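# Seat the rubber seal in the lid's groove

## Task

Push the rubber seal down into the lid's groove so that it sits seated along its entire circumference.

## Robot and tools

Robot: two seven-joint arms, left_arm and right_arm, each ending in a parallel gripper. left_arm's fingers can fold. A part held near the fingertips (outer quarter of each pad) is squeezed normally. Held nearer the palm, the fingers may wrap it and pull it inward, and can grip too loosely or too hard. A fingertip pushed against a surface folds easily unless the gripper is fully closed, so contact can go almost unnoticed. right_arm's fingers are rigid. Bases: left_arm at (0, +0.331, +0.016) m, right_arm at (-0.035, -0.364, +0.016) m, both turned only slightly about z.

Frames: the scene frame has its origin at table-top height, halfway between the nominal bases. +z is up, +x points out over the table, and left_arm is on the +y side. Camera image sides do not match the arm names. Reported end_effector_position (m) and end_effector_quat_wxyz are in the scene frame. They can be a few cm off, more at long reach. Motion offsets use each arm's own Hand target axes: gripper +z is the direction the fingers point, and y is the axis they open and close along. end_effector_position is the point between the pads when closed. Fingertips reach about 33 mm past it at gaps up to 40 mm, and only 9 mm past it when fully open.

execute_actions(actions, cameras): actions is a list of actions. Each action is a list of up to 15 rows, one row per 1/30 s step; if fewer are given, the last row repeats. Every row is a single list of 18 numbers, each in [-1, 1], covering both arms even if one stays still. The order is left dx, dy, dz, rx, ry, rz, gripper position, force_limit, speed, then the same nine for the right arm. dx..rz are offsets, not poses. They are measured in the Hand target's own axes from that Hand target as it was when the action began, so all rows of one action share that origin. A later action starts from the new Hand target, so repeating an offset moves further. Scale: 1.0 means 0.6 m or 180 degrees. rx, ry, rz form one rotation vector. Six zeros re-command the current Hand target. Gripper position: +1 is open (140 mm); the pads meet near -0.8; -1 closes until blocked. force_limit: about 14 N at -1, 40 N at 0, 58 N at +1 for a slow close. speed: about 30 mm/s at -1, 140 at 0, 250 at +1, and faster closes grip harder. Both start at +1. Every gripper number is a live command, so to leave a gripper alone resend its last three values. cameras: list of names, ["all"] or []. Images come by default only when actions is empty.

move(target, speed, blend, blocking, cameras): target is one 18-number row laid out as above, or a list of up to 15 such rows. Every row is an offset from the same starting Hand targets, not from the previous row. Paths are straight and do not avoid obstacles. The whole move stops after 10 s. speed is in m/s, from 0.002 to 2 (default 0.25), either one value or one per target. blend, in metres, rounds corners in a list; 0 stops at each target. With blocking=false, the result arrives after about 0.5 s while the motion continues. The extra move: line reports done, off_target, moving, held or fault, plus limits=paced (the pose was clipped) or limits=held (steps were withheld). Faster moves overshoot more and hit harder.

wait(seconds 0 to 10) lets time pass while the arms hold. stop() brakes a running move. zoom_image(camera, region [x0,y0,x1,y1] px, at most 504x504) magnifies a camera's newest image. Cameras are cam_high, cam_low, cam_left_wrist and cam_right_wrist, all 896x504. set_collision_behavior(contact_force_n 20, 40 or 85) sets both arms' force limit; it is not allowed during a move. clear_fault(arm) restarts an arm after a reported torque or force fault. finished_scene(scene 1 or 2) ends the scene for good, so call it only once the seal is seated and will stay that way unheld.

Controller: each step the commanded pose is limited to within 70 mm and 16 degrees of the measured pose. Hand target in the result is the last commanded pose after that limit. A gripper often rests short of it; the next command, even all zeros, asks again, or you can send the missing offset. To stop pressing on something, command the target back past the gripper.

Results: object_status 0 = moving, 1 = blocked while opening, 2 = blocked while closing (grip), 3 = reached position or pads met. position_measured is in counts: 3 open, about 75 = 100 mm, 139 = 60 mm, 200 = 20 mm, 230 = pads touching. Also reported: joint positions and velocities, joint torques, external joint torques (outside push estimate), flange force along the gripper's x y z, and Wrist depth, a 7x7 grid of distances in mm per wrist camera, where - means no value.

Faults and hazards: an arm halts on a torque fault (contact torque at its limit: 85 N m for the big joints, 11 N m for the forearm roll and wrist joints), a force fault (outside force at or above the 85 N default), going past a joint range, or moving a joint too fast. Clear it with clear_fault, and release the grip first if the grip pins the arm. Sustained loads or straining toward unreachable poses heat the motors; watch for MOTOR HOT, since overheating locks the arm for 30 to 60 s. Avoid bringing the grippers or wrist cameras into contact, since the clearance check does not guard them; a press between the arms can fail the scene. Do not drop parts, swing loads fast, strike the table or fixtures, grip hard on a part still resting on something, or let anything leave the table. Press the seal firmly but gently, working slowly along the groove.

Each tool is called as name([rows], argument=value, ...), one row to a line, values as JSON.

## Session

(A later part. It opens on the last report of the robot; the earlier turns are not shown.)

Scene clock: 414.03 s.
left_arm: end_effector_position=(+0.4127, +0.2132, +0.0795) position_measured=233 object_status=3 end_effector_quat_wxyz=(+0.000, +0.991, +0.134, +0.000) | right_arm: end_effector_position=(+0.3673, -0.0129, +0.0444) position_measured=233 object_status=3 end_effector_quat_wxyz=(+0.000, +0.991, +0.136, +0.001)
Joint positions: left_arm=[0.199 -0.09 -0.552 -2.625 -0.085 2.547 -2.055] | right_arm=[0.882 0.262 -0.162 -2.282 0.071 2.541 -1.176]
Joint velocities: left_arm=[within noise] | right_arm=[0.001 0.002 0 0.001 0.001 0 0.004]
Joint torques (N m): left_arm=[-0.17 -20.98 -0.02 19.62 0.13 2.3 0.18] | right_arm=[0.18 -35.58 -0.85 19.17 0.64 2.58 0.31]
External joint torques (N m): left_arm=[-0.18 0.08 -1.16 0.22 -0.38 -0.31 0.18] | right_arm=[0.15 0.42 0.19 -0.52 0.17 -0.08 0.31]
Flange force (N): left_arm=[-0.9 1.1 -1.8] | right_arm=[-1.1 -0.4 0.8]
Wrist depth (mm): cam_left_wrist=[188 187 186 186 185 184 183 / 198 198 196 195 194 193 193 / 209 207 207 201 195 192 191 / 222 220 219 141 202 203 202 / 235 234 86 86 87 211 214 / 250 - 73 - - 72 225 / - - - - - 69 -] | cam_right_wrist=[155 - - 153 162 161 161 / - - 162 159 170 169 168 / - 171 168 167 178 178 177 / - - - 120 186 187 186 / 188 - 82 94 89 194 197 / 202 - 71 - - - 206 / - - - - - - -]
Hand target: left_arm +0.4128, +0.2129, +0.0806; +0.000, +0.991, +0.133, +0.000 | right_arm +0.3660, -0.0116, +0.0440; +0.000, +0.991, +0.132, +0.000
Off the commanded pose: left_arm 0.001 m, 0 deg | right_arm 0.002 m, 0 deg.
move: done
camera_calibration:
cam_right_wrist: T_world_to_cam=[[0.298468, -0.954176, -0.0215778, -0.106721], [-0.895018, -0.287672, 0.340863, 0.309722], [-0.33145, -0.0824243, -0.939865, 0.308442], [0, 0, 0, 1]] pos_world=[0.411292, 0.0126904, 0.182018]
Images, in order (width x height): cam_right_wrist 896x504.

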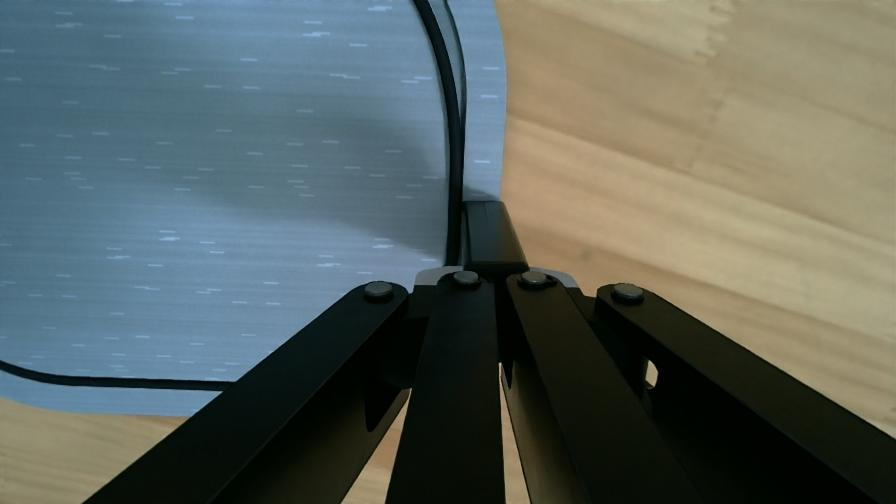

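move([
  [0,0,0,0,0,0,-1,-0.3,0,0,0,-0.015,0,0,0,-1,-0.3,0],
  [0,0,0,0,0,0,-1,-0.3,0,0,-0.0175,-0.015,0,0,0,-1,-0.3,0],
  [0,0,0,0,0,0,-1,-0.3,0,0,-0.0175,0.0045,0,0,0,-1,-0.3,0],
  [0,0,0,0,0,0,-1,-0.3,0,0,-0.0175,-0.015,0,0,0,-1,-0.3,0],
  [0,0,0,0,0,0,-1,-0.3,0,-0.025,-0.0175,-0.015,0,0,0,-1,-0.3,0],
  [0,0,0,0,0,0,-1,-0.3,0,-0.025,-0.0175,0.0045,0,0,0,-1,-0.3,0],
], speed=[0.05,0.05,0.03,0.05,0.07,0.03], blend=[0.003,0.003,0,0.003,0.003,0], cameras=["cam_right_wrist"])

zoom_image(camera="cam_right_wrist", region=[350, 0, 600, 220])

Scene clock: 421.33 s.
left_arm: end_effector_position=(+0.4127, +0.2132, +0.0795) position_measured=233 object_status=3 end_effector_quat_wxyz=(+0.000, +0.991, +0.134, +0.000) | right_arm: end_effector_position=(+0.3481, -0.0062, +0.0444) position_measured=233 object_status=3 end_effector_quat_wxyz=(+0.001, +0.991, +0.136, -0.002)
Joint positions: left_arm=[0.199 -0.09 -0.552 -2.625 -0.085 2.547 -2.055] | right_arm=[0.914 0.243 -0.16 -2.311 0.07 2.545 -1.143]
Joint torques (N m): left_arm=[-0.2 -20.95 0.01 19.61 0.12 2.29 0.18] | right_arm=[0.12 -30.9 -0.67 18.49 0.66 4.19 0.36]
External joint torques (N m): left_arm=[-0.19 0.11 -1.11 0.25 -0.4 -0.32 0.18] | right_arm=[0.19 4.23 0.37 -1.04 0.19 1.56 0.36]
Flange force (N): left_arm=[-0.8 1.1 -1.8] | right_arm=[3.2 -2.9 13.2]
Wrist depth (mm): cam_left_wrist=[189 187 187 185 184 184 184 / 198 198 196 195 194 193 193 / 209 208 207 202 195 192 191 / 221 220 219 141 202 203 202 / 235 234 86 85 87 210 214 / 250 - 73 - - 72 225 / - - - - - 69 -] | cam_right_wrist=[- - - - 160 161 161 / - - - - 171 169 168 / - - - 167 179 177 177 / - - - 139 186 187 187 / 187 - 82 94 89 193 196 / 213 - 71 - - - 206 / - - - - - - -]
Hand target: left_arm +0.4128, +0.2129, +0.0806; +0.000, +0.991, +0.133, +0.000 | right_arm +0.3488, -0.0054, +0.0413; +0.000, +0.991, +0.132, +0.000
Off the commanded pose: left_arm 0.001 m, 0 deg | right_arm 0.003 m, 1 deg.
move: done
camera_calibration:
cam_right_wrist: T_world_to_cam=[[0.2986, -0.954138, -0.0213958, -0.0946442], [-0.893033, -0.287245, 0.346384, 0.29363], [-0.336644, -0.0843232, -0.937849, 0.304277], [0, 0, 0, 1]] pos_world=[0.392915, 0.0196977, 0.181632]
Images, in order (width x height): cam_right_wrist 896x504.

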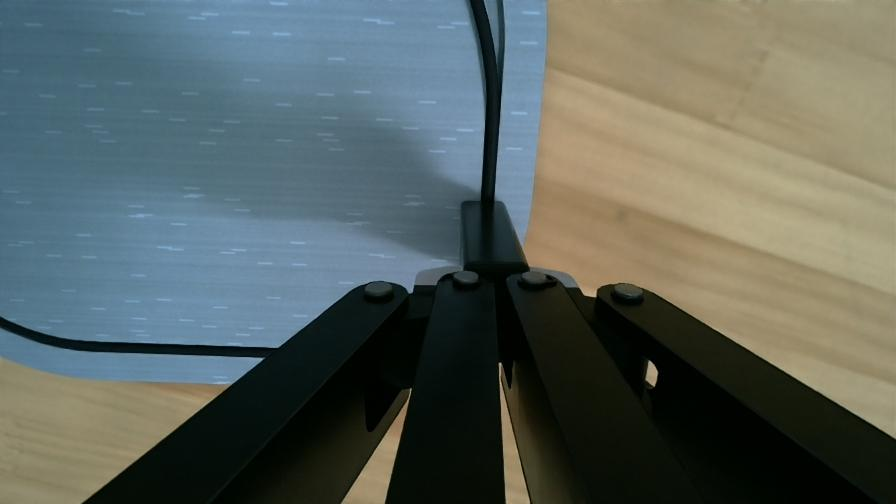

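Scaled by 2.016.

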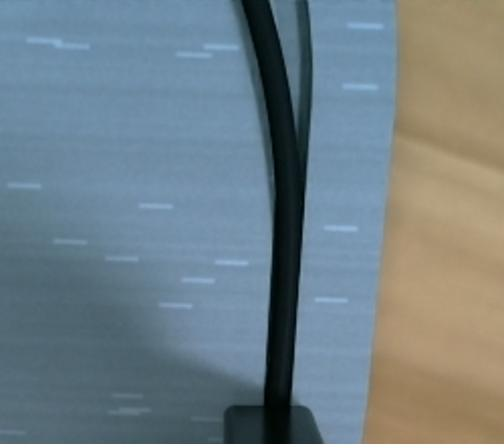

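move([
  [0,0,0,0,0,0,-1,-0.3,0,0,0,-0.018,0,0,0,-1,-0.3,0],
  [0,0,0,0,0,0,-1,-0.3,0,-0.025,-0.0117,-0.018,0,0,0,-1,-0.3,0],
  [0,0,0,0,0,0,-1,-0.3,0,-0.025,-0.0117,0,0,0,0,-1,-0.3,0],
  [0,0,0,0,0,0,-1,-0.3,0,-0.025,-0.0117,-0.018,0,0,0,-1,-0.3,0],
  [0,0,0,0,0,0,-1,-0.3,0,-0.045,-0.0233,-0.018,0,0,0,-1,-0.3,0],
  [0,0,0,0,0,0,-1,-0.3,0,-0.045,-0.0233,0,0,0,0,-1,-0.3,0],
], speed=[0.05,0.05,0.03,0.05,0.07,0.03], blend=[0.003,0.003,0,0.003,0.003,0], cameras=["cam_right_wrist"])

move([
  [0,0,0,0,0,0,-1,-0.3,0,0,0,-0.018,0,0,0,-1,-0.3,0],
  [0,0,0,0,0,0,-1,-0.3,0,-0.0167,-0.0134,-0.018,0,0,0,-1,-0.3,0],
  [0,0,0,0,0,0,-1,-0.3,0,-0.0167,-0.0134,0,0,0,0,-1,-0.3,0],
  [0,0,0,0,0,0,-1,-0.3,0,-0.0167,-0.0134,-0.018,0,0,0,-1,-0.3,0],
  [0,0,0,0,0,0,-1,-0.3,0,-0.0333,-0.0384,-0.018,0,0,0,-1,-0.3,0],
  [0,0,0,0,0,0,-1,-0.3,0,-0.0333,-0.0384,0,0,0,0,-1,-0.3,0],
], speed=[0.05,0.05,0.03,0.05,0.07,0.03], blend=[0.003,0.003,0,0.003,0.003,0], cameras=["cam_right_wrist"])

Scene clock: 432.47 s.
left_arm: end_effector_position=(+0.4127, +0.2132, +0.0795) position_measured=233 object_status=3 end_effector_quat_wxyz=(+0.000, +0.991, +0.134, +0.000) | right_arm: end_effector_position=(+0.3189, +0.0002, +0.0444) position_measured=233 object_status=3 end_effector_quat_wxyz=(+0.001, +0.991, +0.136, -0.001)
Joint positions: left_arm=[0.199 -0.09 -0.552 -2.625 -0.085 2.547 -2.055] | right_arm=[0.963 0.204 -0.161 -2.369 0.061 2.567 -1.089]
Joint velocities: left_arm=[within noise] | right_arm=[0 0 -0.001 0 0 0.001 0.005]
Joint torques (N m): left_arm=[-0.21 -21.02 -0.01 19.61 0.13 2.29 0.19] | right_arm=[0.2 -29.42 -0.41 18.16 0.66 4.05 0.35]
External joint torques (N m): left_arm=[-0.2 0.14 -1.14 0.19 -0.39 -0.33 0.19] | right_arm=[0.22 4.16 0.4 -1.07 0.21 1.42 0.35]
Flange force (N): left_arm=[-0.9 1.1 -1.7] | right_arm=[3.1 -3.1 13.2]
Wrist depth (mm): cam_left_wrist=[189 187 187 186 185 184 183 / 198 198 195 195 194 193 193 / 209 208 207 201 195 192 191 / 221 221 219 141 202 203 202 / 235 234 86 85 87 211 214 / 251 - 73 - - 72 224 / - - - - - 69 -] | cam_right_wrist=[153 152 - 150 161 161 161 / - - - - 169 169 168 / - - - - 178 178 177 / - - - 121 186 187 186 / 204 202 82 94 89 194 196 / 213 - 71 - - - 206 / - - - - - - -]
Hand target: left_arm +0.4128, +0.2129, +0.0806; +0.000, +0.991, +0.133, +0.000 | right_arm +0.3190, +0.0010, +0.0413; +0.000, +0.991, +0.132, +0.000
Off the commanded pose: left_arm 0.001 m, 0 deg | right_arm 0.003 m, 1 deg.
move: done
camera_calibration:
cam_right_wrist: T_world_to_cam=[[0.299422, -0.953878, -0.0215112, -0.0800738], [-0.893107, -0.288137, 0.345453, 0.269482], [-0.335718, -0.0842246, -0.938189, 0.294765], [0, 0, 0, 1]] pos_world=[0.36361, 0.0260933, 0.18173]
Images, in order (width x height): cam_right_wrist 896x504.

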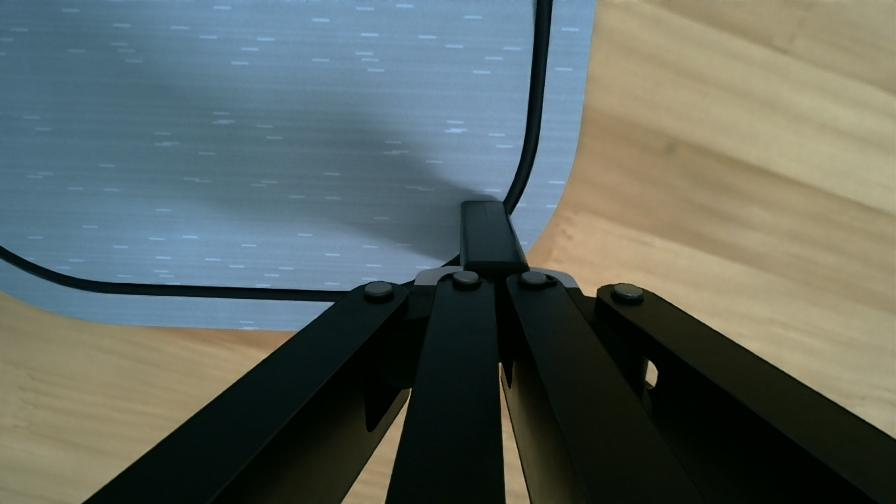

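Scene clock: 434.70 s.
left_arm: end_effector_position=(+0.4127, +0.2132, +0.0795) position_measured=233 object_status=3 end_effector_quat_wxyz=(+0.000, +0.991, +0.134, +0.000) | right_arm: end_effector_position=(+0.2939, +0.0173, +0.0443) position_measured=233 object_status=3 end_effector_quat_wxyz=(+0.001, +0.991, +0.137, -0.001)
Joint positions: left_arm=[0.199 -0.09 -0.552 -2.625 -0.085 2.547 -2.055] | right_arm=[1.016 0.194 -0.154 -2.385 0.055 2.574 -1.026]
Joint velocities: left_arm=[within noise] | right_arm=[-0.001 0.001 -0.001 0 0 0 0.007]
Joint torques (N m): left_arm=[-0.2 -20.99 -0.01 19.61 0.12 2.3 0.19] | right_arm=[0.06 -29.32 -0.31 18.05 0.58 3.91 0.28]
External joint torques (N m): left_arm=[-0.16 0.09 -1.11 0.24 -0.39 -0.31 0.19] | right_arm=[-0.02 3.91 0.33 -1.08 0.15 1.27 0.28]
Flange force (N): left_arm=[-0.8 1.0 -1.8] | right_arm=[2.8 -2.7 12.4]
Wrist depth (mm): cam_left_wrist=[188 187 187 185 185 184 183 / 198 198 196 195 194 194 193 / 209 208 207 201 195 192 189 / 221 220 220 141 202 203 201 / 236 234 86 85 87 210 214 / 251 - 73 - - 72 224 / - - - - - 69 -] | cam_right_wrist=[153 - 152 - - 161 161 / - - 160 158 160 169 168 / - - - - 167 178 177 / 191 179 178 139 185 187 186 / 201 201 83 94 89 193 197 / 213 - 71 - - - 206 / - - - - - - -]
Hand target: left_arm +0.4128, +0.2129, +0.0806; +0.000, +0.991, +0.133, +0.000 | right_arm +0.2937, +0.0180, +0.0414; +0.000, +0.991, +0.132, +0.000
Off the commanded pose: left_arm 0.001 m, 0 deg | right_arm 0.003 m, 1 deg.
move: done
camera_calibration:
cam_right_wrist: T_world_to_cam=[[0.300025, -0.953691, -0.0214118, -0.0565435], [-0.893274, -0.288753, 0.344504, 0.252125], [-0.334733, -0.0842331, -0.938541, 0.287463], [0, 0, 0, 1]] pos_world=[0.338404, 0.0430905, 0.181727]
Images, in order (width x height): cam_right_wrist 896x504.

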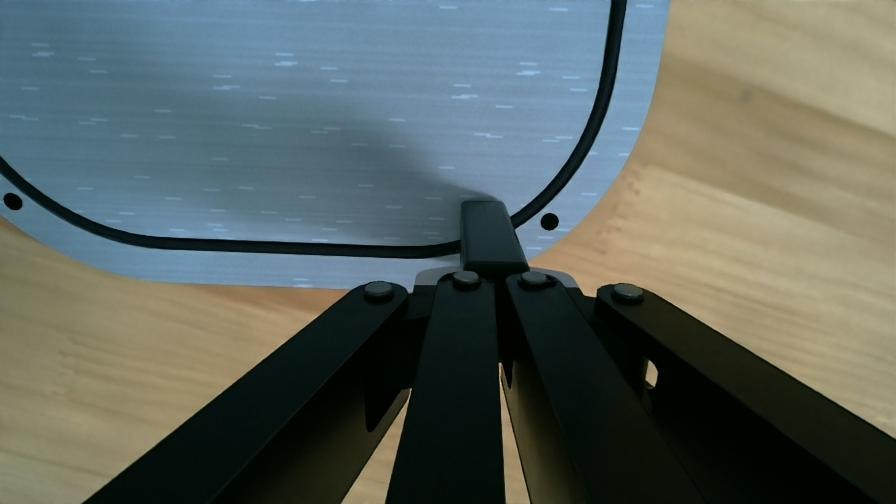

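move([
  [0,0,0,0,0,0,-1,-0.3,0,0,0,-0.018,0,0,0,-1,-0.3,0],
  [0,0,0,0,0,0,-1,-0.3,0,-0.014,-0.0283,-0.018,0,0,0,-1,-0.3,0],
  [0,0,0,0,0,0,-1,-0.3,0,-0.014,-0.0283,0,0,0,0,-1,-0.3,0],
  [0,0,0,0,0,0,-1,-0.3,0,-0.014,-0.0283,-0.018,0,0,0,-1,-0.3,0],
  [0,0,0,0,0,0,-1,-0.3,0,-0.018,-0.0583,-0.018,0,0,0,-1,-0.3,0],
  [0,0,0,0,0,0,-1,-0.3,0,-0.018,-0.0583,0,0,0,0,-1,-0.3,0],
  [0,0,0,0,0,0,-1,-0.3,0,-0.018,-0.0583,-0.03,0,0,0,-1,-0.3,0],
], speed=[0.05,0.05,0.03,0.05,0.07,0.03,0.08], blend=[0.003,0.003,0,0.003,0.003,0,0], cameras=["cam_right_wrist"])

Scene clock: 444.40 s.
left_arm: end_effector_position=(+0.4127, +0.2132, +0.0795) position_measured=233 object_status=3 end_effector_quat_wxyz=(+0.000, +0.991, +0.134, +0.000) | right_arm: end_effector_position=(+0.2744, +0.0495, +0.0591) position_measured=233 object_status=3 end_effector_quat_wxyz=(-0.002, +0.991, +0.134, +0.000)
Joint positions: left_arm=[0.199 -0.09 -0.552 -2.625 -0.085 2.547 -2.055] | right_arm=[1.074 0.188 -0.145 -2.343 0.052 2.53 -0.95]
Joint velocities: left_arm=[within noise] | right_arm=[0 0.001 0.001 -0.001 -0.001 -0.005 0.005]
Joint torques (N m): left_arm=[-0.13 -20.95 -0.04 19.66 0.11 2.3 0.22] | right_arm=[0.21 -34.1 -1.2 19.45 0.17 2.42 0.21]
External joint torques (N m): left_arm=[-0.16 0.05 -1.21 0.27 -0.4 -0.31 0.21] | right_arm=[0.22 -0.35 -0.53 -0.38 -0.3 -0.22 0.21]
Flange force (N): left_arm=[-0.9 1.0 -1.9] | right_arm=[-2.0 1.0 -1.7]
Wrist depth (mm): cam_left_wrist=[189 188 187 186 185 184 184 / 199 197 196 195 194 194 193 / 209 208 207 201 195 192 192 / 221 221 219 141 202 203 202 / 235 233 86 85 87 210 214 / 249 - 73 - - 72 225 / - - - - - 69 -] | cam_right_wrist=[- - 168 - - - 174 / 179 - - - - 179 182 / 196 - - - - 192 191 / 206 206 206 139 202 202 201 / 218 217 83 94 89 209 212 / 232 - 71 - - - 222 / - - - - - - -]
Hand target: left_arm +0.4128, +0.2129, +0.0806; +0.000, +0.991, +0.133, +0.000 | right_arm +0.2741, +0.0489, +0.0594; +0.000, +0.991, +0.132, +0.000
Off the commanded pose: left_arm 0.001 m, 0 deg | right_arm 0.001 m, 0 deg.
move: done
camera_calibration:
cam_right_wrist: T_world_to_cam=[[0.293958, -0.955466, -0.0259373, -0.0175997], [-0.895271, -0.28474, 0.342655, 0.239409], [-0.33478, -0.0775051, -0.939103, 0.297227], [0, 0, 0, 1]] pos_world=[0.319015, 0.0743901, 0.196636]
Images, in order (width x height): cam_right_wrist 896x504.

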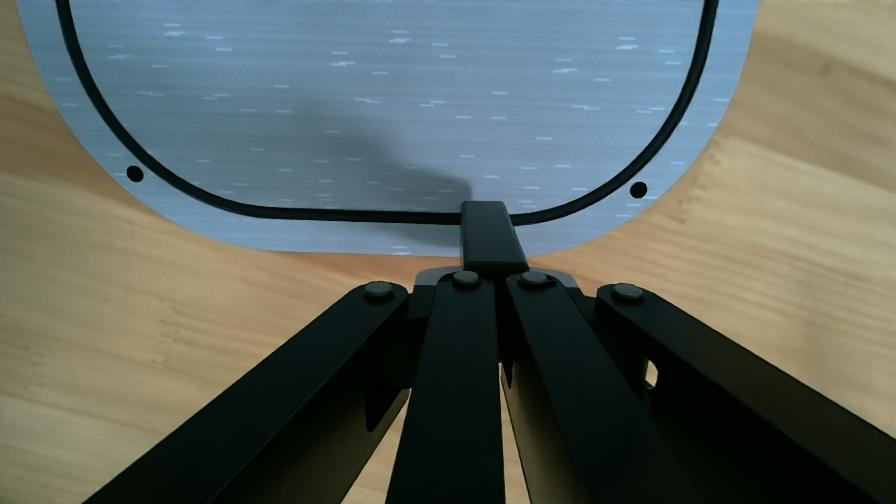

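move([
  [0,0,0,0,0,0,-1,-0.3,0,0.1545,0.1183,0.0,0,0,0,-1,-0.3,0],
  [0,0,0,0,0,0,-1,-0.3,0,0.1545,0.1183,0.0298,0,0,0,-1,-0.3,0],
  [0,0,0,0,0,0,-1,-0.3,0,0.1545,0.1183,0.012,0,0,0,-1,-0.3,0],
  [0,0,0,0,0,0,-1,-0.3,0,0.1878,0.1183,0.012,0,0,0,-1,-0.3,0],
  [0,0,0,0,0,0,-1,-0.3,0,0.1878,0.1183,0.0298,0,0,0,-1,-0.3,0],
], speed=[0.1,0.03,0.05,0.05,0.03], blend=[0.003,0,0.003,0.003,0], cameras=["cam_right_wrist"])

zoom_image(camera="cam_right_wrist", region=[350, 0, 600, 220])

Scene clock: 457.63 s.
left_arm: end_effector_position=(+0.4127, +0.2132, +0.0795) position_measured=233 object_status=3 end_effector_quat_wxyz=(+0.000, +0.991, +0.134, +0.000) | right_arm: end_effector_position=(+0.4025, +0.0090, +0.0442) position_measured=233 object_status=3 end_effector_quat_wxyz=(+0.001, +0.992, +0.129, +0.001)
Joint positions: left_arm=[0.199 -0.09 -0.552 -2.625 -0.085 2.547 -2.055] | right_arm=[0.843 0.358 -0.138 -2.129 0.076 2.483 -1.175]
Joint velocities: left_arm=[within noise] | right_arm=[-0.003 0.001 0.001 0.001 0.002 0 -0.004]
Joint torques (N m): left_arm=[-0.19 -20.95 0.03 19.63 0.13 2.3 0.19] | right_arm=[0.13 -36.83 -0.26 19.46 0.73 3.24 -0.3]
External joint torques (N m): left_arm=[-0.16 0.13 -1.07 0.24 -0.39 -0.31 0.19] | right_arm=[0.2 2.75 1.05 -0.91 0.22 0.61 -0.3]
Flange force (N): left_arm=[-0.7 1.0 -1.7] | right_arm=[2.1 -1.0 7.3]
Wrist depth (mm): cam_left_wrist=[188 187 187 185 185 184 183 / 198 197 196 195 194 193 192 / 209 208 207 201 191 193 191 / 221 221 219 141 204 203 202 / 235 234 86 86 87 210 214 / 250 - 73 - - 72 225 / - - - - - 69 -] | cam_right_wrist=[153 - 152 155 162 161 161 / - - - 158 170 169 169 / - - - 164 178 178 177 / 183 - - 125 186 187 187 / 187 - 83 94 89 193 197 / - - 71 - - - 206 / - - - - - - -]
Hand target: left_arm +0.4128, +0.2129, +0.0806; +0.000, +0.991, +0.133, +0.000 | right_arm +0.4015, +0.0100, +0.0415; +0.000, +0.991, +0.132, +0.000
Off the commanded pose: left_arm 0.001 m, 0 deg | right_arm 0.003 m, 0 deg.
move: done
camera_calibration:
cam_right_wrist: T_world_to_cam=[[0.285655, -0.958108, -0.0207556, -0.0911866], [-0.898494, -0.275289, 0.341944, 0.348819], [-0.333333, -0.0790291, -0.939491, 0.322395], [0, 0, 0, 1]] pos_world=[0.446924, 0.0341379, 0.181719]
Images, in order (width x height): cam_right_wrist 896x504.

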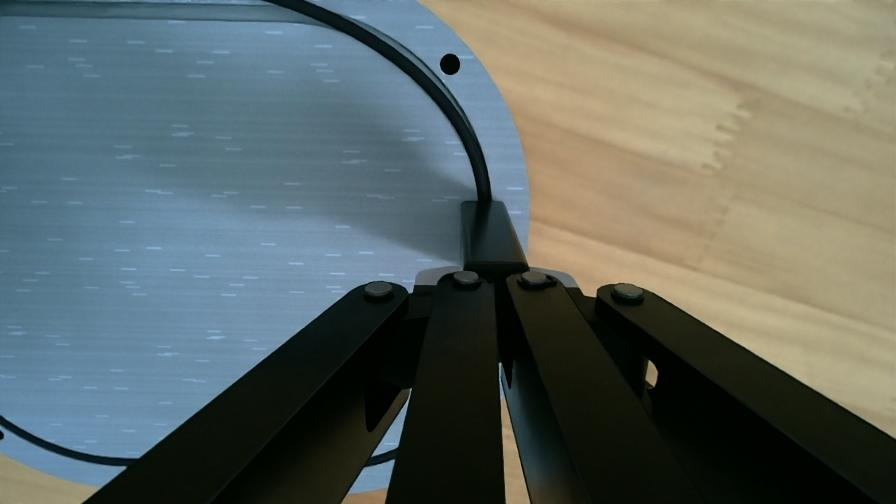

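Scaled by 2.016.

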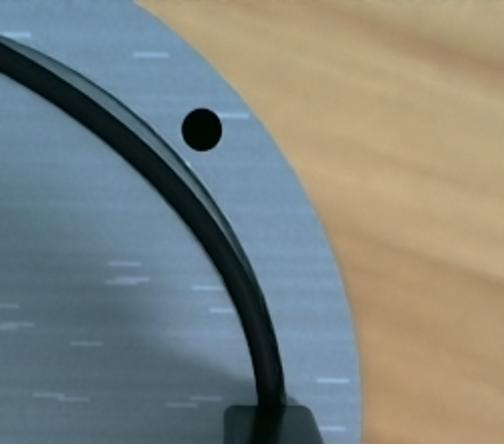

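move([
  [0,0,0,0,0,0,-1,-0.3,0,0,0,-0.018,0,0,0,-1,-0.3,0],
  [0,0,0,0,0,0,-1,-0.3,0,0.03,-0.0017,-0.018,0,0,0,-1,-0.3,0],
  [0,0,0,0,0,0,-1,-0.3,0,0.03,-0.0017,0.0017,0,0,0,-1,-0.3,0],
  [0,0,0,0,0,0,-1,-0.3,0,0.03,-0.0017,-0.018,0,0,0,-1,-0.3,0],
  [0,0,0,0,0,0,-1,-0.3,0,0.0567,-0.0075,-0.018,0,0,0,-1,-0.3,0],
  [0,0,0,0,0,0,-1,-0.3,0,0.0567,-0.0075,0.0017,0,0,0,-1,-0.3,0],
  [0,0,0,0,0,0,-1,-0.3,0,0.0567,-0.0075,-0.018,0,0,0,-1,-0.3,0],
  [0,0,0,0,0,0,-1,-0.3,0,0.083,-0.0245,-0.018,0,0,0,-1,-0.3,0],
  [0,0,0,0,0,0,-1,-0.3,0,0.083,-0.0245,0.0017,0,0,0,-1,-0.3,0],
], speed=[0.05,0.05,0.03,0.05,0.07,0.03,0.05,0.07,0.03], blend=[0.003,0.003,0,0.003,0.003,0,0.003,0.003,0], cameras=["cam_right_wrist","cam_left_wrist"])

zoom_image(camera="cam_right_wrist", region=[150, 80, 550, 280])

Scene clock: 468.40 s.
left_arm: end_effector_position=(+0.4127, +0.2132, +0.0795) position_measured=233 object_status=3 end_effector_quat_wxyz=(+0.000, +0.991, +0.134, +0.000) | right_arm: end_effector_position=(+0.4462, +0.0362, +0.0440) position_measured=233 object_status=3 end_effector_quat_wxyz=(+0.001, +0.991, +0.133, +0.001)
Joint positions: left_arm=[0.199 -0.09 -0.552 -2.625 -0.085 2.547 -2.055] | right_arm=[0.806 0.482 -0.118 -1.924 0.077 2.401 -1.192]
Joint torques (N m): left_arm=[-0.2 -20.98 -0.05 19.63 0.13 2.3 0.2] | right_arm=[-0.67 -40.67 -0.46 20.73 1.05 3.46 -0.11]
External joint torques (N m): left_arm=[-0.21 0.01 -1.19 0.3 -0.39 -0.3 0.2] | right_arm=[-0.82 3.52 0.82 -0.65 0.49 0.83 -0.11]
Flange force (N): left_arm=[-0.9 1.1 -2.0] | right_arm=[5.1 -1.1 8.4]
Wrist depth (mm): cam_left_wrist=[188 187 187 186 185 184 183 / 198 198 195 194 194 193 192 / 209 208 207 202 195 194 190 / 221 220 219 141 202 203 202 / 235 233 86 85 87 210 214 / 251 - 73 - - 72 224 / - - - - - 69 -] | cam_right_wrist=[164 163 163 163 162 162 161 / 170 169 168 170 170 170 169 / - - - 167 178 178 178 / - - - 125 186 187 187 / - - 82 94 89 194 197 / - - 71 - - - 207 / - - - - - - -]
Hand target: left_arm +0.4128, +0.2129, +0.0806; +0.000, +0.991, +0.133, +0.000 | right_arm +0.4457, +0.0372, +0.0404; +0.000, +0.991, +0.132, +0.000
Off the commanded pose: left_arm 0.001 m, 0 deg | right_arm 0.004 m, 0 deg.
move: off_target (right_arm)
camera_calibration:
cam_left_wrist: T_world_to_cam=[[0.269105, -0.963067, -0.00918379, 0.107884], [-0.902918, -0.255593, 0.34556, 0.403973], [-0.335145, -0.0846997, -0.938352, 0.378859], [0, 0, 0, 1]] pos_world=[0.462695, 0.239242, 0.216897]
cam_right_wrist: T_world_to_cam=[[0.291973, -0.956225, -0.0196569, -0.0805323], [-0.896702, -0.280832, 0.34214, 0.395098], [-0.332683, -0.0822693, -0.939443, 0.338794], [0, 0, 0, 1]] pos_world=[0.49051, 0.0618215, 0.181516]
Images, in order (width x height): cam_left_wrist 896x504, cam_right_wrist 896x504.

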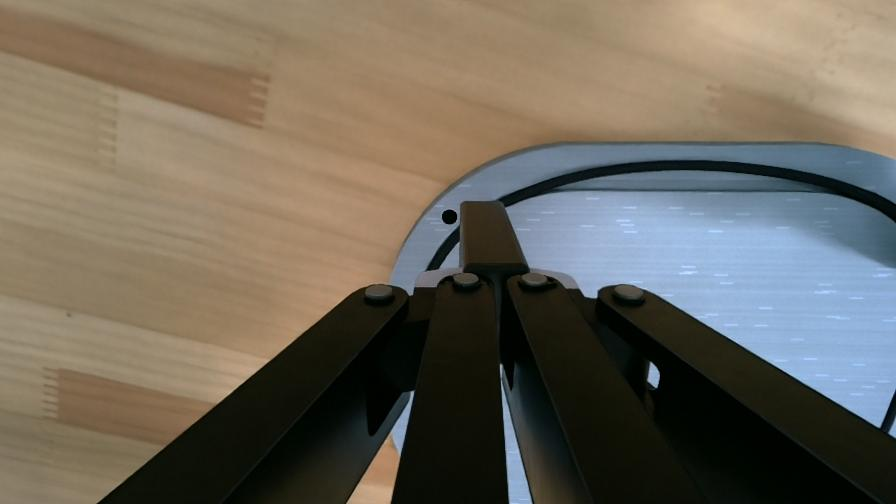

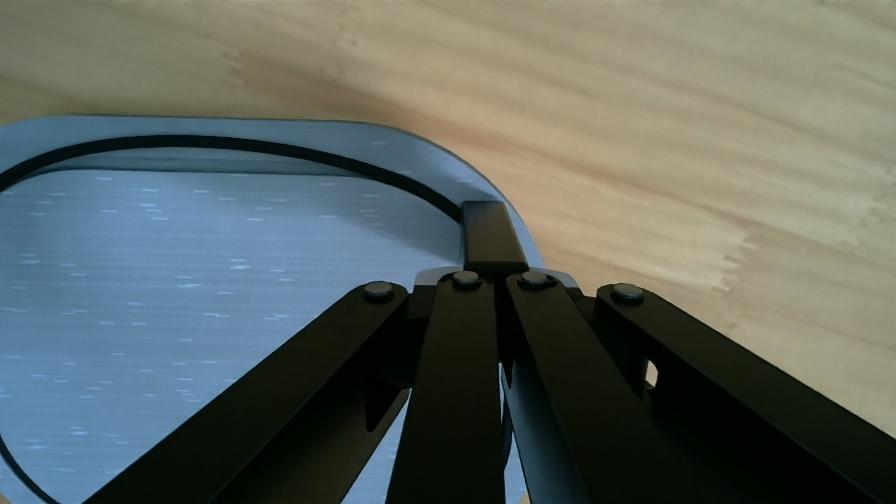

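Scaled by 1.260.

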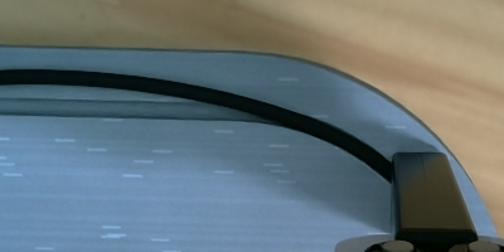

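move([
  [0.0122,0.0217,0.025,0,0,0,-1,-0.3,0,0,0,-0.018,0,0,0,-1,-0.3,0],
  [0.0122,0.0217,0.03,0,0,0,-1,-0.3,0,0.0142,-0.02,-0.018,0,0,0,-1,-0.3,0],
  [0.0122,0.0217,0.05,0,0,0,-1,-0.3,0,0.0142,-0.02,0,0,0,0,-1,-0.3,0],
  [0.0122,0.0217,0.03,0,0,0,-1,-0.3,0,0.0142,-0.02,-0.018,0,0,0,-1,-0.3,0],
  [0.018,0.0417,0.03,0,0,0,-1,-0.3,0,0.0233,-0.0433,-0.018,0,0,0,-1,-0.3,0],
  [0.018,0.0417,0.05,0,0,0,-1,-0.3,0,0.0233,-0.0433,0,0,0,0,-1,-0.3,0],
], speed=[0.06,0.05,0.03,0.05,0.05,0.03], blend=[0.003,0.003,0,0.003,0.003,0], cameras=["cam_right_wrist","cam_left_wrist","cam_high"])

Scene clock: 483.80 s.
left_arm: end_effector_position=(+0.4276, +0.1921, +0.0533) position_measured=233 object_status=3 end_effector_quat_wxyz=(-0.003, +0.992, +0.130, -0.002) | right_arm: end_effector_position=(+0.4537, +0.0643, +0.0439) position_measured=233 object_status=3 end_effector_quat_wxyz=(+0.001, +0.991, +0.136, +0.001)
Joint positions: left_arm=[0.191 0.054 -0.562 -2.561 0.062 2.6 -2.19] | right_arm=[0.823 0.543 -0.113 -1.821 0.079 2.36 -1.173]
Joint velocities: left_arm=[0.001 0 0.001 -0.001 0 -0.001 -0.005] | right_arm=[within noise]
Joint torques (N m): left_arm=[0.82 -18.03 -0.24 17.85 1.34 4.18 -0.17] | right_arm=[0.84 -43.24 -0.28 21.15 1.18 3.32 0.34]
External joint torques (N m): left_arm=[0.74 6.47 0.42 -0.78 0.87 1.59 -0.17] | right_arm=[0.83 3.2 1.19 -0.79 0.59 0.68 0.34]
Flange force (N): left_arm=[14.8 8.9 27.8] | right_arm=[2.5 -3.2 7.0]
Wrist depth (mm): cam_left_wrist=[166 164 163 162 160 159 158 / 174 173 171 170 169 167 167 / 184 183 182 177 169 169 172 / 195 193 190 141 175 175 167 / 207 205 86 85 87 181 183 / 220 - 73 - - 72 192 / - - - - - 69 -] | cam_right_wrist=[163 163 163 163 162 162 161 / 171 171 171 170 170 169 169 / 166 174 167 169 178 178 178 / 155 174 - 126 184 187 187 / - - 82 93 89 194 197 / - - 71 - - - 207 / - - - - - - -]
Hand target: left_arm +0.4298, +0.1916, +0.0506; +0.000, +0.991, +0.133, +0.000 | right_arm +0.4524, +0.0660, +0.0404; +0.000, +0.991, +0.132, +0.000
Off the commanded pose: left_arm 0.003 m, 1 deg | right_arm 0.004 m, 0 deg.
move: off_target (right_arm)
camera_calibration:
cam_left_wrist: T_world_to_cam=[[0.260894, -0.96524, -0.0156626, 0.087674], [-0.903151, -0.249778, 0.349183, 0.419953], [-0.340958, -0.0769543, -0.936924, 0.358478], [0, 0, 0, 1]] pos_world=[0.478633, 0.217108, 0.190599]
cam_right_wrist: T_world_to_cam=[[0.298722, -0.954141, -0.0194773, -0.0591057], [-0.894899, -0.287148, 0.341617, 0.4094], [-0.331543, -0.0846183, -0.939638, 0.343136], [0, 0, 0, 1]] pos_world=[0.497792, 0.090199, 0.181414]
Images, in order (width x height): cam_high 896x504, cam_left_wrist 896x504, cam_right_wrist 896x504.

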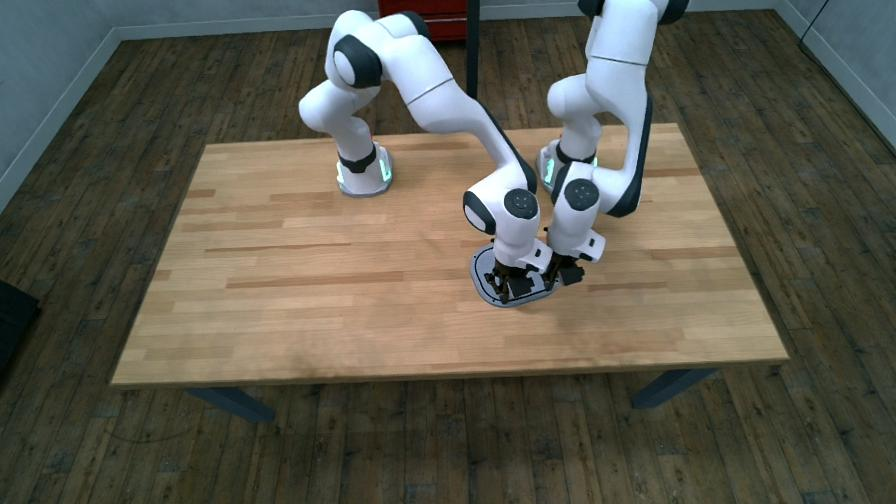

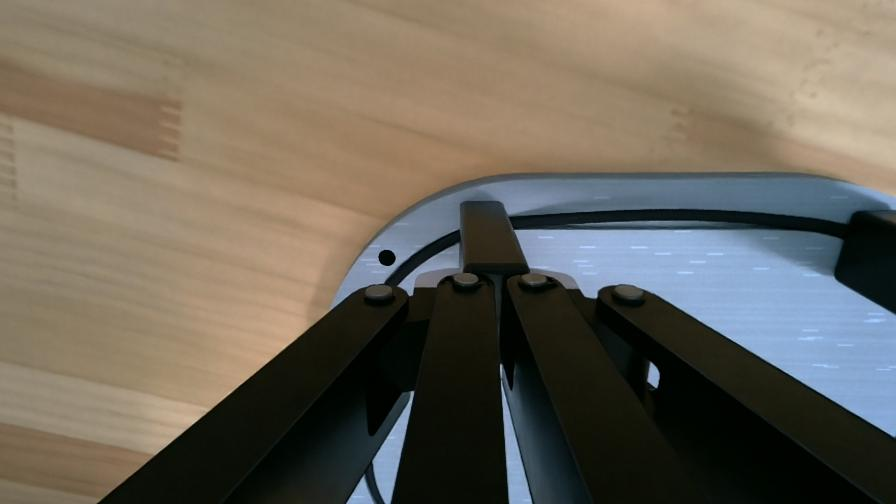

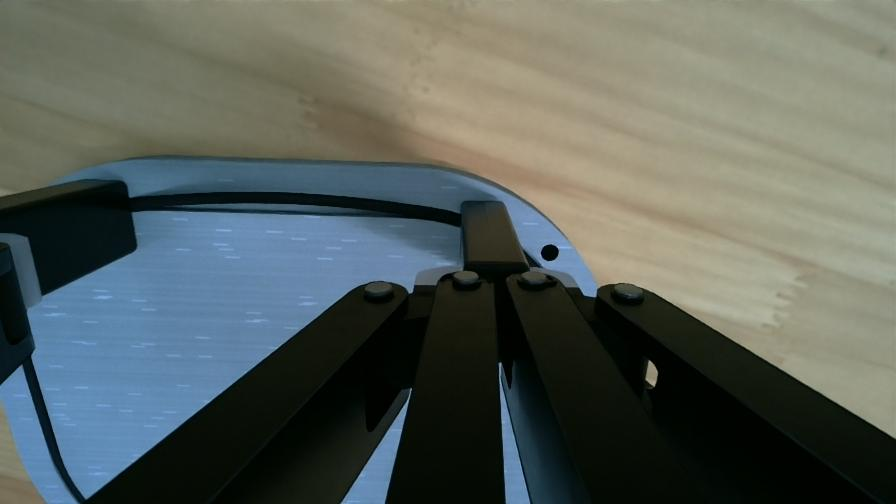

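move([
  [0,0,-0.02,0,0,0,-1,-0.3,0,0,0,-0.03,0,0,0,-1,-0.3,0],
  [0,0,-0.02,0,0,0,-1,-0.3,0,-0.1,0.2,-0.15,0,0,0,-1,-0.3,0],
  [0.005,0.02,-0.02,0,0,0,-1,-0.3,0,-0.1,0.2,-0.15,0,0,0,-1,-0.3,0],
  [0.005,0.02,-0.001,0,0,0,-1,-0.3,0,-0.1,0.2,-0.15,0,0,0,-1,-0.3,0],
  [0.005,0.02,-0.02,0,0,0,-1,-0.3,0,-0.1,0.2,-0.15,0,0,0,-1,-0.3,0],
  [0.005,0.04,-0.02,0,0,0,-1,-0.3,0,-0.1,0.2,-0.15,0,0,0,-1,-0.3,0],
  [0.005,0.04,-0.001,0,0,0,-1,-0.3,0,-0.1,0.2,-0.15,0,0,0,-1,-0.3,0],
], speed=[0.05,0.1,0.05,0.03,0.05,0.05,0.03], blend=[0.003,0.003,0.003,0,0.003,0.003,0], cameras=["cam_left_wrist"])

zoom_image(camera="cam_left_wrist", region=[440, 140, 896, 300])

Scene clock: 498.07 s.
left_arm: end_effector_position=(+0.4431, +0.1724, +0.0566) position_measured=233 object_status=3 end_effector_quat_wxyz=(-0.001, +0.991, +0.133, +0.004) | right_arm: end_effector_position=(+0.4258, -0.0639, +0.1301) position_measured=233 object_status=3 end_effector_quat_wxyz=(-0.002, +0.992, +0.129, +0.000)
Joint positions: left_arm=[0.164 0.096 -0.562 -2.504 0.108 2.589 -2.262] | right_arm=[0.747 0.139 -0.175 -2.186 0.037 2.324 -1.279]
Joint velocities: left_arm=[-0.001 0.001 -0.001 -0.001 -0.002 0 -0.005] | right_arm=[within noise]
Joint torques (N m): left_arm=[-1.93 -18.61 -3.29 16.09 0.69 2.98 -0.02] | right_arm=[-0.25 -35.17 -0.89 21.5 0.35 2.44 -0.28]
External joint torques (N m): left_arm=[-1.94 7.43 -1.93 -2.9 0.2 0.37 -0.02] | right_arm=[-0.25 -0.76 -0.27 -0.76 -0.26 -0.19 -0.28]
Flange force (N): left_arm=[6.1 10.0 22.9] | right_arm=[-4.1 2.4 -1.1]
Wrist depth (mm): cam_left_wrist=[168 168 166 165 164 163 162 / 177 175 174 173 172 171 170 / 186 185 184 181 179 178 179 / 197 195 190 141 177 180 180 / 209 207 86 85 87 184 187 / 222 - 73 - - 72 196 / - - - - - 69 -] | cam_right_wrist=[232 231 238 240 239 238 237 / 243 244 246 251 250 249 248 / - - 261 263 262 261 260 / - - 266 139 273 275 274 / 283 - 82 93 89 284 289 / 314 - 71 - - - 303 / - - - - - - -]
Hand target: left_arm +0.4390, +0.1692, +0.0512; +0.000, +0.991, +0.133, +0.000 | right_arm +0.4259, -0.0656, +0.1304; +0.000, +0.991, +0.132, +0.000
Off the commanded pose: left_arm 0.007 m, 1 deg | right_arm 0.002 m, 0 deg.
move: off_target (left_arm)
camera_calibration:
cam_left_wrist: T_world_to_cam=[[0.268649, -0.963182, -0.0103656, 0.0605597], [-0.905602, -0.256226, 0.337983, 0.430615], [-0.328195, -0.0814116, -0.941095, 0.360674], [0, 0, 0, 1]] pos_world=[0.492068, 0.198028, 0.194515]
Images, in order (width x height): cam_left_wrist 896x504.

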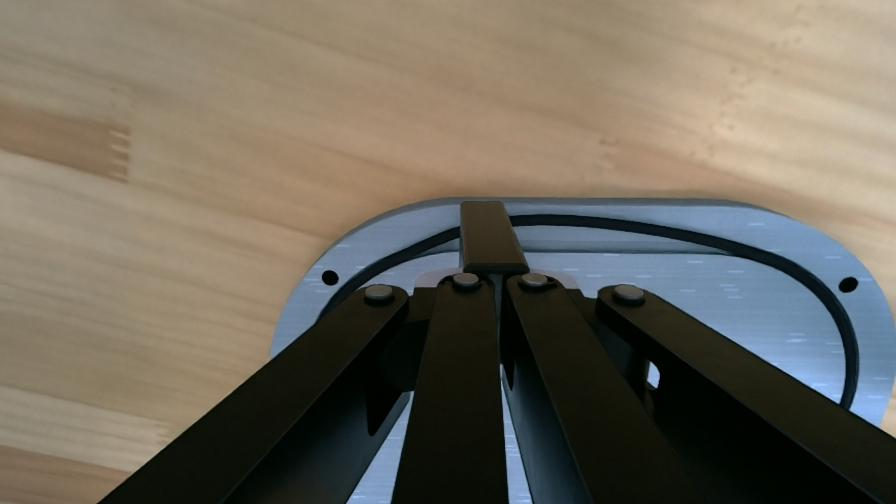

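Scaled by 1.105.

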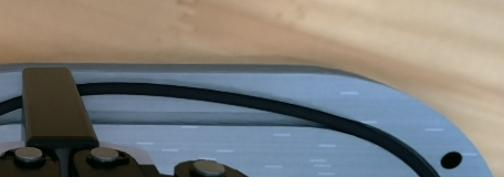

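move([
  [0,0,-0.0333,0,0,0,-1,-0.3,0,0,0,0,0,0,0,-1,-0.3,0],
  [0.04,0,-0.0333,0,0,0,-1,-0.3,0,0,0,0,0,0,0,-1,-0.3,0],
], speed=0.1, cameras=["cam_left_wrist","cam_right_wrist"])

Scene clock: 516.40 s.
left_arm: end_effector_position=(+0.4629, +0.1749, +0.0718) position_measured=233 object_status=3 end_effector_quat_wxyz=(+0.002, +0.991, +0.134, +0.002) | right_arm: end_effector_position=(+0.4258, -0.0639, +0.1301) position_measured=233 object_status=3 end_effector_quat_wxyz=(-0.002, +0.992, +0.129, +0.000)
Joint positions: left_arm=[0.174 0.105 -0.555 -2.438 0.094 2.53 -2.231] | right_arm=[0.747 0.139 -0.175 -2.186 0.037 2.324 -1.279]
Joint velocities: left_arm=[-0.001 0 0.001 0.001 0.002 -0.004 0.001] | right_arm=[within noise]
Joint torques (N m): left_arm=[-0.2 -25.38 -2.41 20.14 1.1 2.34 0.14] | right_arm=[-0.19 -35.24 -0.92 21.49 0.35 2.44 -0.33]
External joint torques (N m): left_arm=[-0.09 1.8 -0.79 0.35 0.55 -0.27 0.13] | right_arm=[-0.05 -0.75 -0.15 -0.8 -0.27 -0.2 -0.33]
Flange force (N): left_arm=[5.7 4.6 4.7] | right_arm=[-4.3 2.2 -1.1]
Wrist depth (mm): cam_left_wrist=[180 180 179 178 177 177 176 / 190 188 188 187 186 185 185 / 200 200 198 196 196 195 194 / 212 211 208 141 199 200 206 / 225 223 86 86 87 201 212 / 240 - 73 - - 72 227 / - - - - - 69 -] | cam_right_wrist=[- - 238 239 238 238 237 / - - 245 251 250 249 248 / 258 255 255 264 262 262 261 / 266 267 267 139 273 276 274 / 289 280 83 94 89 284 290 / 313 - 71 - - - 302 / - - - - - - -]
Hand target: left_arm +0.4621, +0.1756, +0.0712; +0.000, +0.991, +0.133, +0.000 | right_arm +0.4259, -0.0656, +0.1304; +0.000, +0.991, +0.132, +0.000
Off the commanded pose: left_arm 0.001 m, 0 deg | right_arm 0.002 m, 0 deg.
move: done
camera_calibration:
cam_left_wrist: T_world_to_cam=[[0.270613, -0.962671, -0.00566358, 0.056463], [-0.903752, -0.256069, 0.343019, 0.442856], [-0.331665, -0.087707, -0.939311, 0.384202], [0, 0, 0, 1]] pos_world=[0.512379, 0.201454, 0.209297]
cam_right_wrist: T_world_to_cam=[[0.284094, -0.958447, -0.0258937, -0.164583], [-0.898355, -0.275525, 0.342117, 0.320268], [-0.335035, -0.0739316, -0.939301, 0.406116], [0, 0, 0, 1]] pos_world=[0.470535, -0.0394777, 0.267634]
Images, in order (width x height): cam_left_wrist 896x504, cam_right_wrist 896x504.

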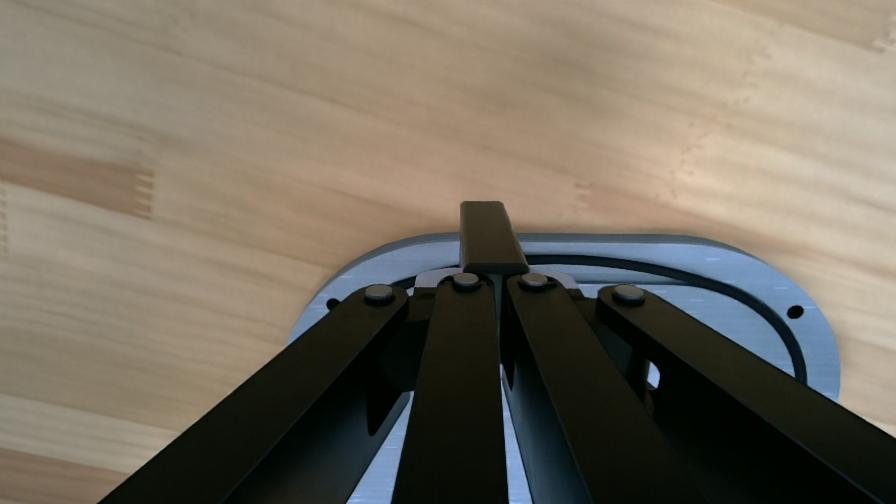

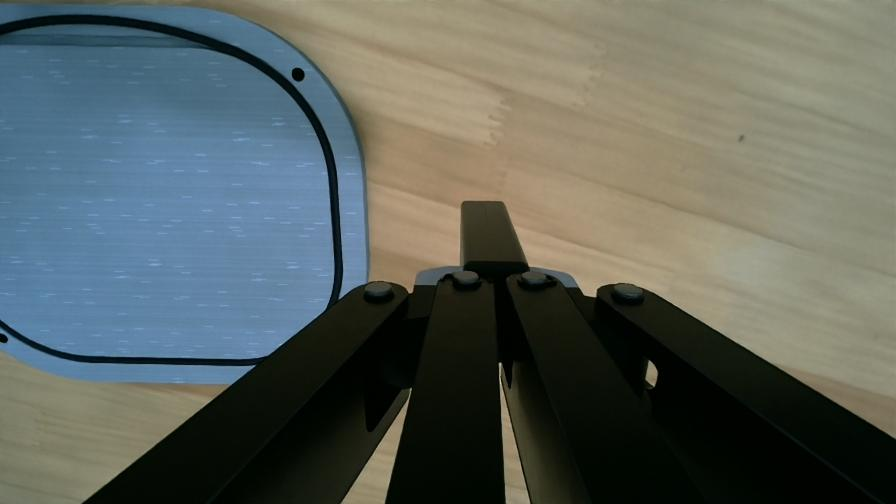

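zoom_image(camera="cam_left_wrist", region=[380, 200, 860, 400])

zoom_image(camera="cam_right_wrist", region=[0, 0, 380, 390])

Scaled by 1.050.

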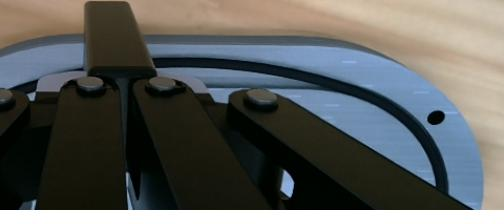

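Scaled by 1.292.

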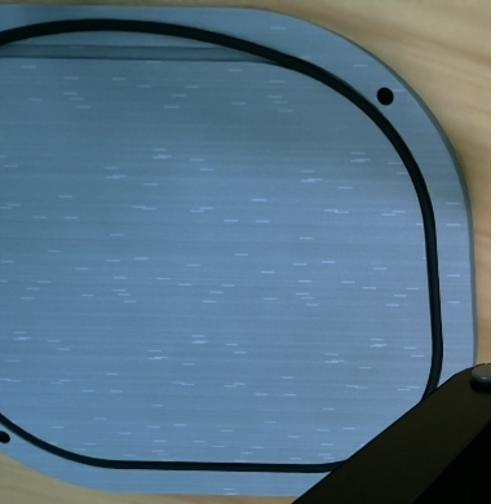

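move([
  [0,0,0.0287,0,0,0,-1,-0.3,0,0,0,0,0,0,0,-1,-0.3,0],
  [-0.02,0,0.0287,0,0,0,-1,-0.3,0,0,0,0,0,0,0,-1,-0.3,0],
], speed=[0.05,0.02], cameras=["cam_left_wrist","cam_right_wrist"])

zoom_image(camera="cam_left_wrist", region=[300, 150, 860, 400])

zoom_image(camera="cam_right_wrist", region=[0, 0, 380, 200])

Scene clock: 525.60 s.
left_arm: end_effector_position=(+0.4511, +0.1742, +0.0539) position_measured=233 object_status=3 end_effector_quat_wxyz=(-0.001, +0.991, +0.131, -0.001) | right_arm: end_effector_position=(+0.4258, -0.0639, +0.1301) position_measured=233 object_status=3 end_effector_quat_wxyz=(-0.002, +0.992, +0.129, +0.000)
Joint positions: left_arm=[0.165 0.128 -0.551 -2.471 0.127 2.574 -2.259] | right_arm=[0.747 0.139 -0.175 -2.186 0.037 2.324 -1.279]
Joint torques (N m): left_arm=[-0.8 -25.85 -3.99 17.52 -0.04 2.5 -0.17] | right_arm=[-0.31 -35.21 -0.92 21.51 0.36 2.42 -0.36]
External joint torques (N m): left_arm=[-0.71 1.35 -2.1 -1.5 -0.55 -0.09 -0.17] | right_arm=[-0.26 -0.63 -0.24 -0.81 -0.26 -0.22 -0.36]
Flange force (N): left_arm=[-4.3 0.6 0.9] | right_arm=[-3.9 2.4 -0.9]
Wrist depth (mm): cam_left_wrist=[166 164 163 162 161 160 159 / 174 173 171 170 169 168 167 / 184 183 181 178 178 177 176 / 194 193 189 141 176 175 182 / 207 205 86 86 87 181 184 / 220 - 73 - - 72 193 / - - - - - 69 -] | cam_right_wrist=[- 235 238 240 239 238 237 / - 242 247 251 250 250 248 / - - 266 263 263 262 260 / - - - 139 273 275 274 / - - 82 94 89 285 290 / 315 - 71 - - - 302 / - - - - - - -]
Hand target: left_arm +0.4506, +0.1724, +0.0540; +0.000, +0.991, +0.133, +0.000 | right_arm +0.4259, -0.0656, +0.1304; +0.000, +0.991, +0.132, +0.000
Off the commanded pose: left_arm 0.002 m, 0 deg | right_arm 0.002 m, 0 deg.
move: done
camera_calibration:
cam_left_wrist: T_world_to_cam=[[0.264066, -0.964431, -0.011924, 0.0624422], [-0.90332, -0.251629, 0.347412, 0.436918], [-0.338056, -0.0809687, -0.937637, 0.365113], [0, 0, 0, 1]] pos_world=[0.501616, 0.199725, 0.191297]
cam_right_wrist: T_world_to_cam=[[0.284094, -0.958447, -0.0258937, -0.164583], [-0.898355, -0.275525, 0.342117, 0.320268], [-0.335035, -0.0739316, -0.939301, 0.406116], [0, 0, 0, 1]] pos_world=[0.470535, -0.0394777, 0.267634]
Images, in order (width x height): cam_left_wrist 896x504, cam_right_wrist 896x504.

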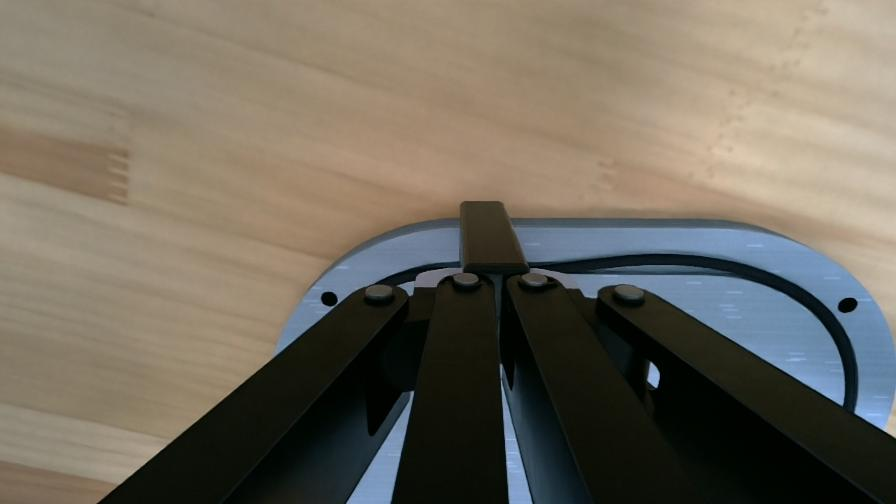

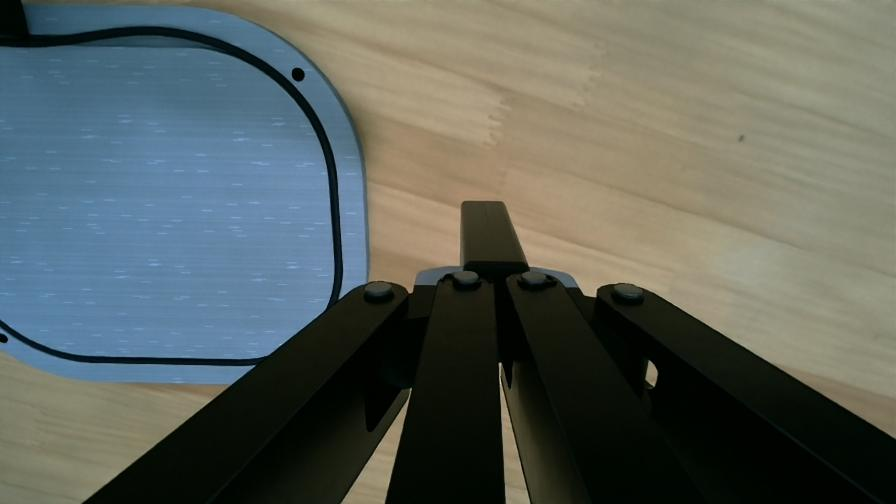

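Region (300, 150, 860, 400) is 560x250 pixels. A region can be at most 504 by 504 pixels.

Scaled by 1.326.

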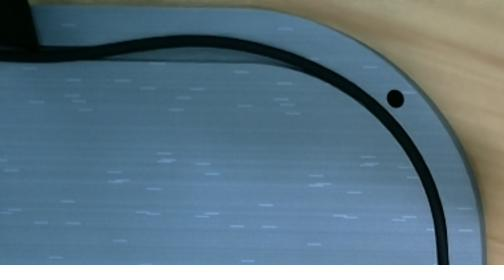

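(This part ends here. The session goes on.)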